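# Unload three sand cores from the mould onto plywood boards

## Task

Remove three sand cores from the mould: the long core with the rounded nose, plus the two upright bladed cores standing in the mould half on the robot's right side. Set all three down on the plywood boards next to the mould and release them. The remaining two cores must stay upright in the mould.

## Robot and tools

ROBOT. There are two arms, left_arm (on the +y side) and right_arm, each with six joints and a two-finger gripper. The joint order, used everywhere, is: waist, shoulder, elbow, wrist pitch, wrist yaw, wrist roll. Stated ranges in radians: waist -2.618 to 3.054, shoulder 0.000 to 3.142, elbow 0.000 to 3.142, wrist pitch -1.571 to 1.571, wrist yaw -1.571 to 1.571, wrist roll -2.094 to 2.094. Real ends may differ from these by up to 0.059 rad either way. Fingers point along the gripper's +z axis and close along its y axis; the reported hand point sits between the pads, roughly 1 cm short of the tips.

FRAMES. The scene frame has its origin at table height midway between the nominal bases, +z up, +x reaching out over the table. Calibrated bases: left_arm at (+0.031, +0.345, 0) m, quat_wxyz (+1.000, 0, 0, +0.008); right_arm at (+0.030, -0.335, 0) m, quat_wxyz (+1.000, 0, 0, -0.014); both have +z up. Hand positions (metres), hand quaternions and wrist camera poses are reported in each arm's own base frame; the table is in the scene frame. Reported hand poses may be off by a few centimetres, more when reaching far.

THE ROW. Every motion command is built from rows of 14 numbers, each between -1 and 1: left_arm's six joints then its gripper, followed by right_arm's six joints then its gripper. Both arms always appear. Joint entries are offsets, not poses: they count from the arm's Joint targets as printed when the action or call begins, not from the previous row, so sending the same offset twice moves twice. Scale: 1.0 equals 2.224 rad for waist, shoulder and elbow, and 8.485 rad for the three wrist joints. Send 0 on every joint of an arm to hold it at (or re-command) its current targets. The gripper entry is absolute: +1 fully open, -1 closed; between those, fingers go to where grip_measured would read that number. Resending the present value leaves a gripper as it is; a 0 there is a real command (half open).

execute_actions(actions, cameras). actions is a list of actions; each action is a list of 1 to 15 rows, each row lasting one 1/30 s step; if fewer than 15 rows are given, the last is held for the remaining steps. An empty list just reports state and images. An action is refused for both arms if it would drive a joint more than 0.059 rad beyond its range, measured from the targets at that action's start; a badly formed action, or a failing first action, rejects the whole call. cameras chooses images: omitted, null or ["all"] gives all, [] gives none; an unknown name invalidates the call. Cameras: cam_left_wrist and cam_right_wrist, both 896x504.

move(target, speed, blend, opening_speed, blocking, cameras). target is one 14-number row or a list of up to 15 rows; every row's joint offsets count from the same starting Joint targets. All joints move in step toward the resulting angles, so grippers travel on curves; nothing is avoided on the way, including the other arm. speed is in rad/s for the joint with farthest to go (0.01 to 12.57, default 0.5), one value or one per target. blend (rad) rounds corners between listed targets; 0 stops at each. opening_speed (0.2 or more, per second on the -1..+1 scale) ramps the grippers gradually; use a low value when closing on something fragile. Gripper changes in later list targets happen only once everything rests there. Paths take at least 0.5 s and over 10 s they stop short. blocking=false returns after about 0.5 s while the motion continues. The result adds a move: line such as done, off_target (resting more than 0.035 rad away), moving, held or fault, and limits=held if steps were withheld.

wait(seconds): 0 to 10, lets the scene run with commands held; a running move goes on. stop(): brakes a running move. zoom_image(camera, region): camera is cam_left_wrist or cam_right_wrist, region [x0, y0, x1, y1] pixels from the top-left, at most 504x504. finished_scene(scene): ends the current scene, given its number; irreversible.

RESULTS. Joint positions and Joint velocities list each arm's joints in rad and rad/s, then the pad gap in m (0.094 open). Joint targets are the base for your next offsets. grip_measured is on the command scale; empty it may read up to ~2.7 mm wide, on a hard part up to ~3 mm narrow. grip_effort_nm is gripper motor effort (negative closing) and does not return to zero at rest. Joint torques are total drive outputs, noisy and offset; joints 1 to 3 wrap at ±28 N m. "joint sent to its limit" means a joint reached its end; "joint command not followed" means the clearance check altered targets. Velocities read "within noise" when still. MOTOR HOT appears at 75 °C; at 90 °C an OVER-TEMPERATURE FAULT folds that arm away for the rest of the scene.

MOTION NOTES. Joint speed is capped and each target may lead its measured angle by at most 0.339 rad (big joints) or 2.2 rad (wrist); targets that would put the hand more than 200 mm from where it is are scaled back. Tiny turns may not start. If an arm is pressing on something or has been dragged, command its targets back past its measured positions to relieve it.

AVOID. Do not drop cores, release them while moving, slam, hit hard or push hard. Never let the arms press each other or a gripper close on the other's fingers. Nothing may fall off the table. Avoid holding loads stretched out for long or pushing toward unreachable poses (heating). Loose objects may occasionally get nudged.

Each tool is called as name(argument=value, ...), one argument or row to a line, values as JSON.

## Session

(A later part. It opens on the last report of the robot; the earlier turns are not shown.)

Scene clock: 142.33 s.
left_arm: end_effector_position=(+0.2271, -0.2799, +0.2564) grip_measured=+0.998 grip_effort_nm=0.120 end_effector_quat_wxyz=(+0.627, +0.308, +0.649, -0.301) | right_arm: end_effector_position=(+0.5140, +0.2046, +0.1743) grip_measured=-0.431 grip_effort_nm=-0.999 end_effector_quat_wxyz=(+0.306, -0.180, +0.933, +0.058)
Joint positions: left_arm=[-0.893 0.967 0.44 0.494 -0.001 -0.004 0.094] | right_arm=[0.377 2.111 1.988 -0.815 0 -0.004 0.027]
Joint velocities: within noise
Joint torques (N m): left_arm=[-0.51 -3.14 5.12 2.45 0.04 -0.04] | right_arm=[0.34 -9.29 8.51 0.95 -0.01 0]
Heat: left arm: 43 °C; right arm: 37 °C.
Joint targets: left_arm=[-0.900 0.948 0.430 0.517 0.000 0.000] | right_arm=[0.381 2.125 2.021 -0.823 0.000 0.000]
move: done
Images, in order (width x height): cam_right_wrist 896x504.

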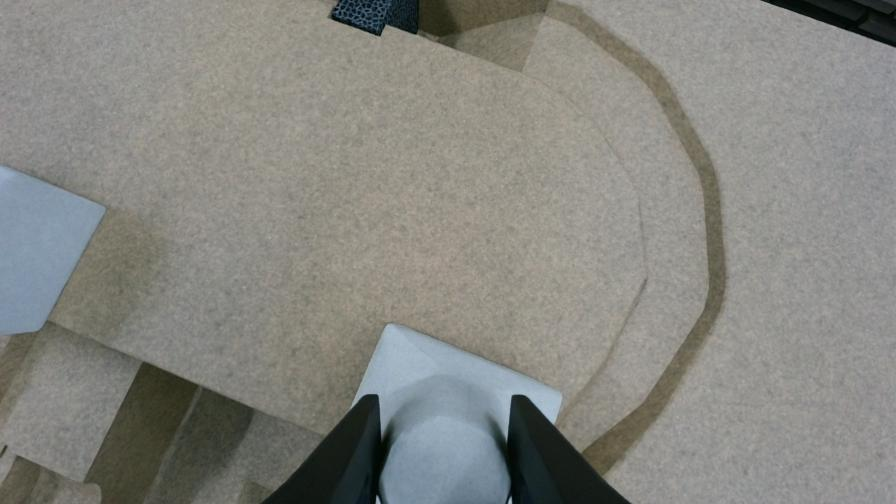

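move(
  target=[
    [0,0,0,0,0,0,1,0,0.0148,0.0625,-0.011,0,0,-0.6],
    [0,0,0,0,0,0,1,0,0.0418,0.1524,-0.0263,0,0,-0.6],
    [0,0,0,0,0,0,1,0,-0.1335,-0.0342,-0.018,0,0,-0.6],
    [0,0,0,0,0,0,1,-0.4254,-0.589,-0.4591,-0.0268,0,0,-0.6],
    [0,0,0,0,0,0,1,-0.4254,-0.616,-0.549,-0.0108,0,0,-0.6],
  ],
  speed=[0.3,0.3,0.5,0.8,0.4],
  blend=0.03,
)

zoom_image(
  camera="cam_left_wrist",
  region=[520, 150, 840, 330],
)

Scene clock: 162.10 s.
left_arm: end_effector_position=(+0.2271, -0.2799, +0.2564) grip_measured=+0.998 grip_effort_nm=0.120 end_effector_quat_wxyz=(+0.627, +0.308, +0.649, -0.301) | right_arm: end_effector_position=(+0.1853, -0.1157, +0.1648) grip_measured=-0.431 grip_effort_nm=-1.004 end_effector_quat_wxyz=(+0.289, +0.262, +0.917, -0.086)
Joint positions: left_arm=[-0.893 0.967 0.44 0.494 -0.001 -0.004 0.094] | right_arm=[-0.558 0.776 0.794 -0.976 0.006 -0.004 0.027]
Joint velocities: within noise
Joint torques (N m): left_arm=[-0.46 -3.18 5.11 2.46 0.04 -0.02] | right_arm=[-0.64 -1.81 6.11 1.61 -0.07 0]
Heat: left arm: 44 °C; right arm: 41 °C.
Joint targets: left_arm=[-0.900 0.948 0.430 0.517 0.000 0.000] | right_arm=[-0.565 0.755 0.799 -0.914 0.000 0.000]
move: off_target (right_arm); right_arm: the wrist pitch is farthest, 0.061 rad from its target

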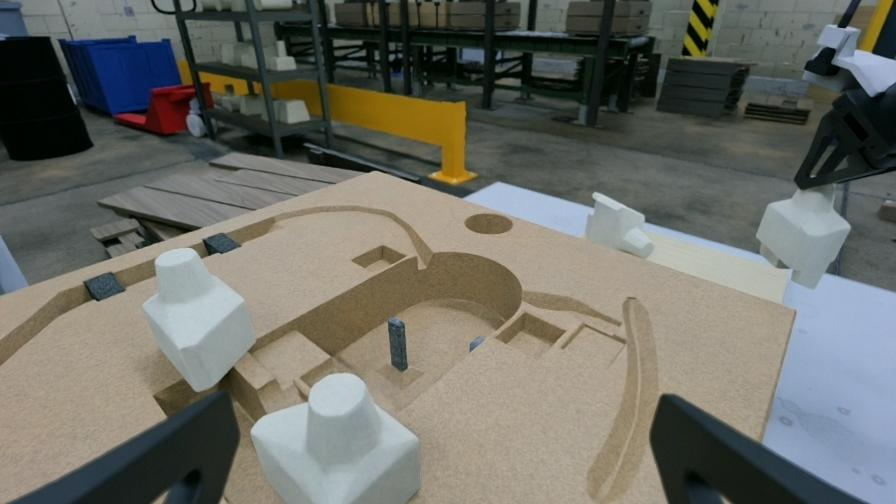

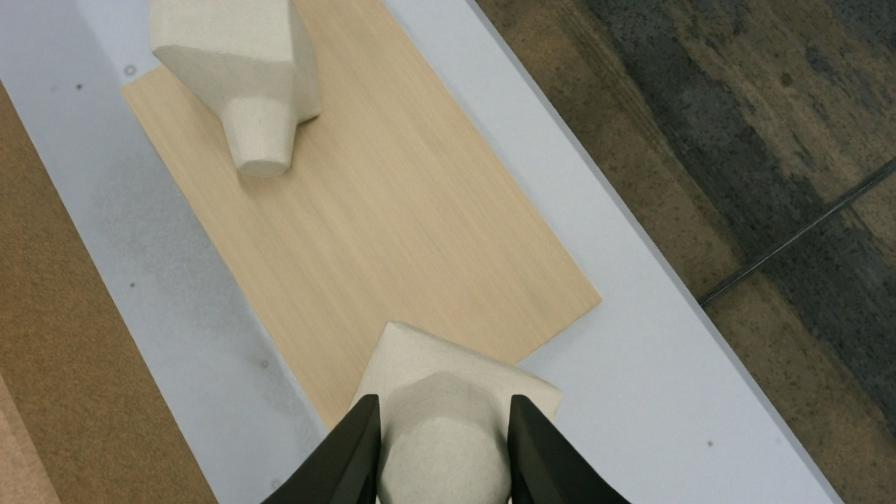

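Scaled by 1.575.

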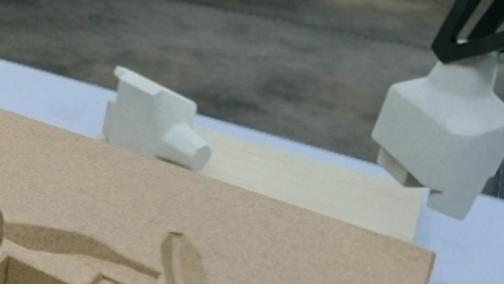

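move(
  target=[
    [0,0,0,0,0,0,1,-0.0067,0.0562,-0.0647,0.0276,0,0,-0.6],
    [0,0,0,0,0,0,1,-0.0067,0.0562,-0.0647,0.0276,0,0,-0.405],
    [0,0,0,0,0,0,1,-0.0067,0.2158,0.0432,0.017,0,0,-0.405],
  ],
  speed=[0.3,0.3,0.25],
)

zoom_image(
  camera="cam_left_wrist",
  region=[576, 150, 896, 330],
)

Scene clock: 177.70 s.
left_arm: end_effector_position=(+0.2271, -0.2799, +0.2564) grip_measured=+0.998 grip_effort_nm=0.120 end_effector_quat_wxyz=(+0.627, +0.308, +0.649, -0.301) | right_arm: end_effector_position=(+0.2386, -0.1544, +0.1080) grip_measured=-0.403 grip_effort_nm=-0.110 end_effector_quat_wxyz=(+0.200, +0.276, +0.938, -0.063)
Joint positions: left_arm=[-0.893 0.967 0.44 0.494 -0.001 -0.004 0.094] | right_arm=[-0.574 1.232 0.86 -0.776 0.007 -0.004 0.028]
Joint velocities: within noise
Joint torques (N m): left_arm=[-0.54 -3.14 5.22 2.45 0.05 -0.03] | right_arm=[-0.59 -2.96 8.47 0.82 -0.07 0]
Heat: left arm: 46 °C; right arm: 37 °C.
Joint targets: left_arm=[-0.900 0.948 0.430 0.517 0.000 0.000] | right_arm=[-0.580 1.235 0.895 -0.770 0.000 0.000]
move: done; target 2's new numbers were sent with right_arm's wrist pitch 0.074 rad from that target

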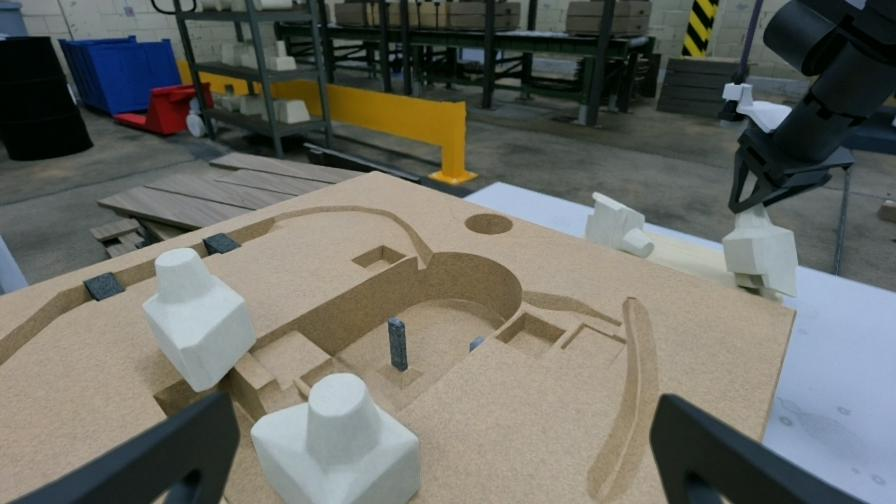

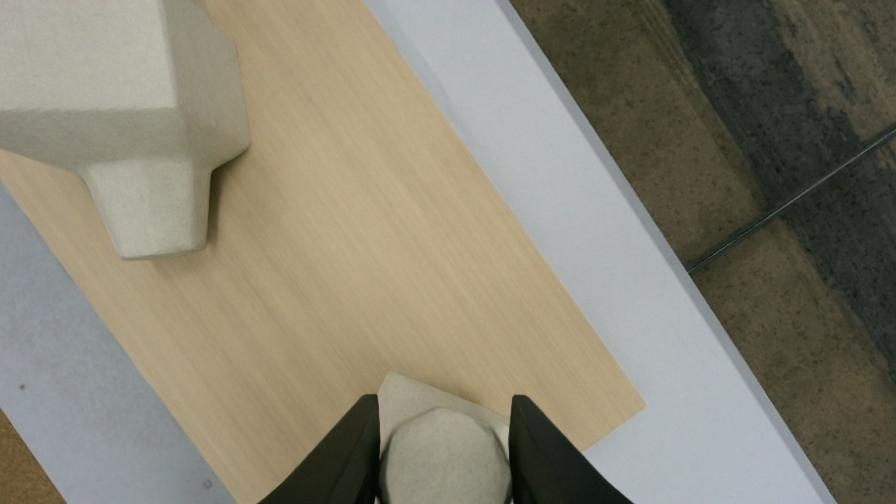

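Scaled by 1.575.

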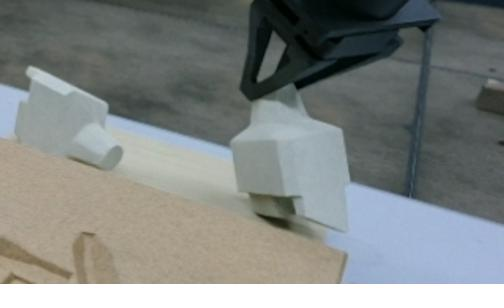

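move(
  target=[
    [0,0,0,0,0,0,1,0,0.1394,0.0967,-0.013,0,0,-0.405],
    [0,0,0,0,0,0,1,0,0.2361,0.1709,-0.0247,0,0,-0.405],
  ],
  speed=0.25,
  blend=0.03,
)

zoom_image(
  camera="cam_left_wrist",
  region=[576, 150, 896, 330],
)

Scene clock: 184.50 s.
left_arm: end_effector_position=(+0.2271, -0.2799, +0.2564) grip_measured=+0.998 grip_effort_nm=0.115 end_effector_quat_wxyz=(+0.627, +0.308, +0.649, -0.301) | right_arm: end_effector_position=(+0.2841, -0.1838, +0.0661) grip_measured=-0.403 grip_effort_nm=-0.105 end_effector_quat_wxyz=(+0.052, +0.281, +0.958, -0.019)
Joint positions: left_arm=[-0.893 0.967 0.44 0.494 -0.001 -0.004 0.094] | right_arm=[-0.574 1.751 1.249 -0.957 0.007 -0.004 0.028]
Joint velocities: within noise
Joint torques (N m): left_arm=[-0.53 -3.17 5.05 2.46 0.05 0.01] | right_arm=[-0.59 -6.16 7.27 0.08 -0.07 0.01]
Heat: left arm: 46 °C; right arm: 36 °C.
Joint targets: left_arm=[-0.900 0.948 0.430 0.517 0.000 0.000] | right_arm=[-0.580 1.760 1.275 -0.979 0.000 0.000]
move: done

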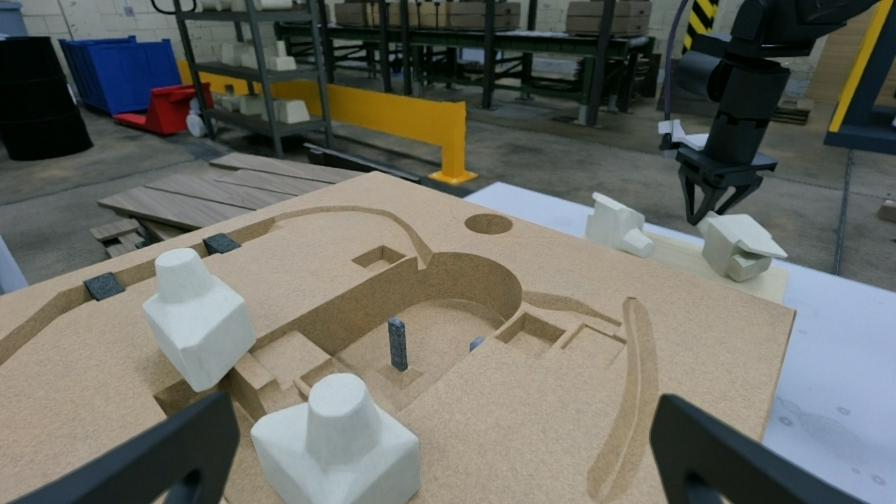

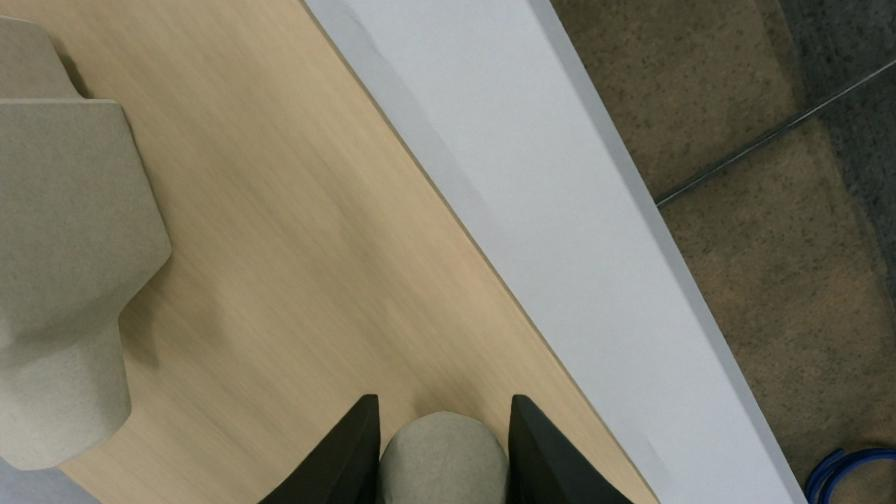

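Scaled by 1.575.

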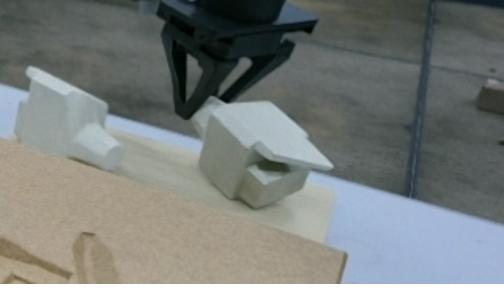

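move(
  target=[
    [0,0,0,0,0,0,1,0,0.0145,0,0,0,0,-0.405],
    [0,0,0,0,0,0,1,0,0.0145,0,0,0,0,0.15],
  ],
  speed=0.15,
  opening_speed=0.5,
)

zoom_image(
  camera="cam_left_wrist",
  region=[576, 150, 896, 330],
)

Scene clock: 188.70 s.
left_arm: end_effector_position=(+0.2271, -0.2799, +0.2564) grip_measured=+0.998 grip_effort_nm=0.115 end_effector_quat_wxyz=(+0.627, +0.308, +0.649, -0.301) | right_arm: end_effector_position=(+0.2821, -0.1824, +0.0582) grip_measured=+0.147 grip_effort_nm=0.178 end_effector_quat_wxyz=(+0.036, +0.281, +0.959, -0.014)
Joint positions: left_arm=[-0.893 0.967 0.44 0.494 -0.001 -0.004 0.094] | right_arm=[-0.574 1.78 1.255 -0.968 0.007 -0.004 0.054]
Joint velocities: within noise
Joint torques (N m): left_arm=[-0.47 -3.14 5.05 2.45 0.04 -0.02] | right_arm=[-0.59 -6.09 6.68 0.13 -0.07 0]
Heat: left arm: 46 °C; right arm: 36 °C.
Joint targets: left_arm=[-0.900 0.948 0.430 0.517 0.000 0.000] | right_arm=[-0.580 1.792 1.275 -0.979 0.000 0.000]
move: done

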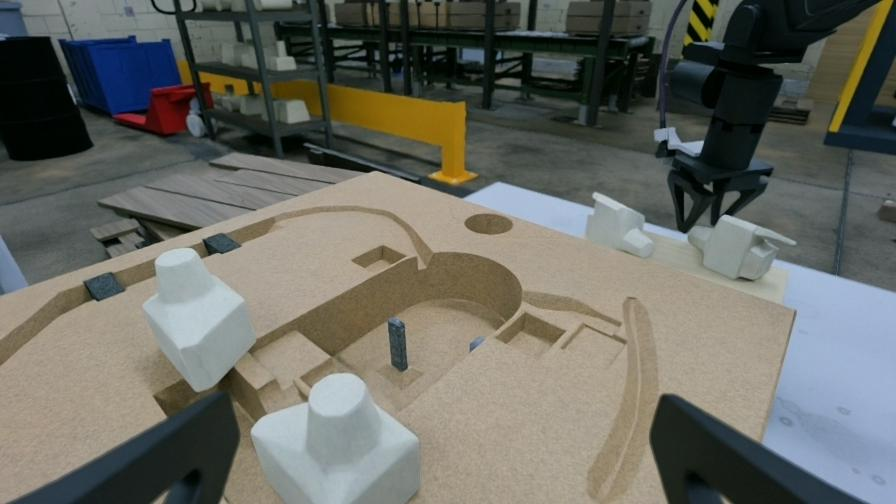

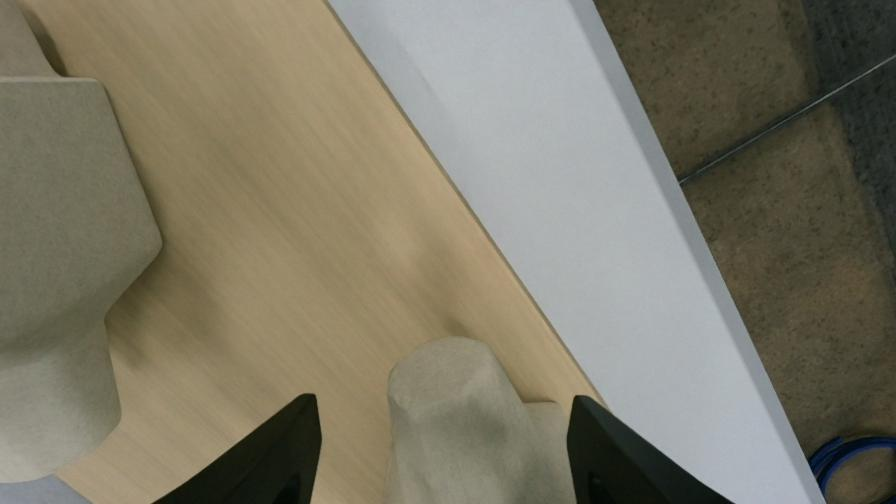

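Scaled by 1.575.

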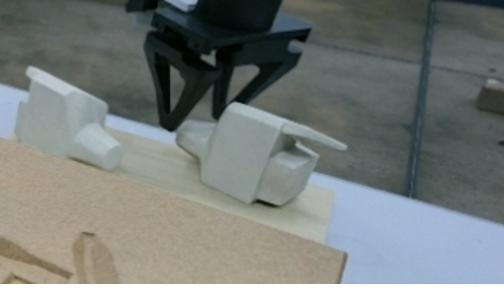

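move(
  target=[0,0,0,0,0,0,1,0,0.01,0.2,-0.045,0,0,0.15],
  speed=0.5,
  cameras=["cam_right_wrist"],
)

Scene clock: 192.93 s.
left_arm: end_effector_position=(+0.2271, -0.2799, +0.2564) grip_measured=+0.998 grip_effort_nm=0.120 end_effector_quat_wxyz=(+0.627, +0.308, +0.649, -0.301) | right_arm: end_effector_position=(+0.3018, -0.1951, +0.1615) grip_measured=+0.147 grip_effort_nm=0.183 end_effector_quat_wxyz=(+0.054, +0.281, +0.958, -0.019)
Joint positions: left_arm=[-0.893 0.967 0.44 0.494 -0.001 -0.004 0.094] | right_arm=[-0.574 1.804 1.695 -1.347 0.007 -0.004 0.054]
Joint velocities: within noise
Joint torques (N m): left_arm=[-0.61 -3.26 5.08 2.46 0.05 -0.01] | right_arm=[-0.59 -6.58 7.24 0.17 -0.07 0.01]
Heat: left arm: 46 °C; right arm: 35 °C.
Joint targets: left_arm=[-0.900 0.948 0.430 0.517 0.000 0.000] | right_arm=[-0.580 1.815 1.720 -1.361 0.000 0.000]
move: done
Images, in order (width x height): cam_right_wrist 896x504.

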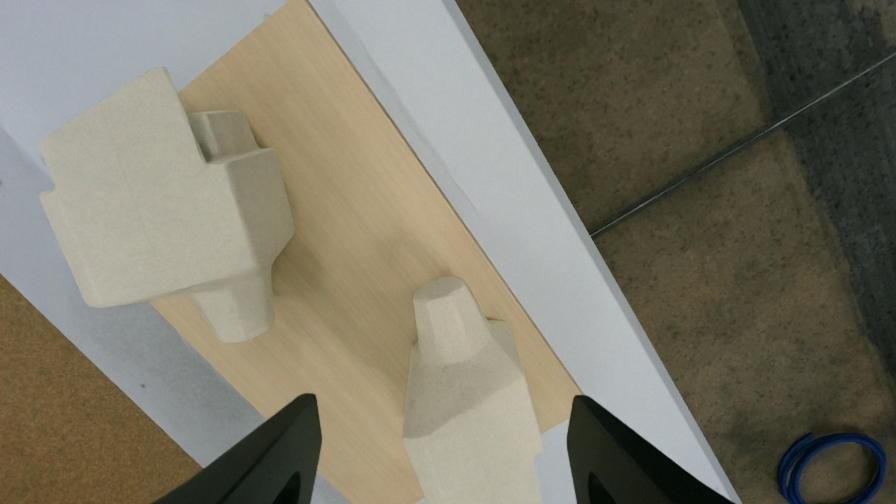

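finished_scene(
  scene=2,
)

The scene is finished: the task was done.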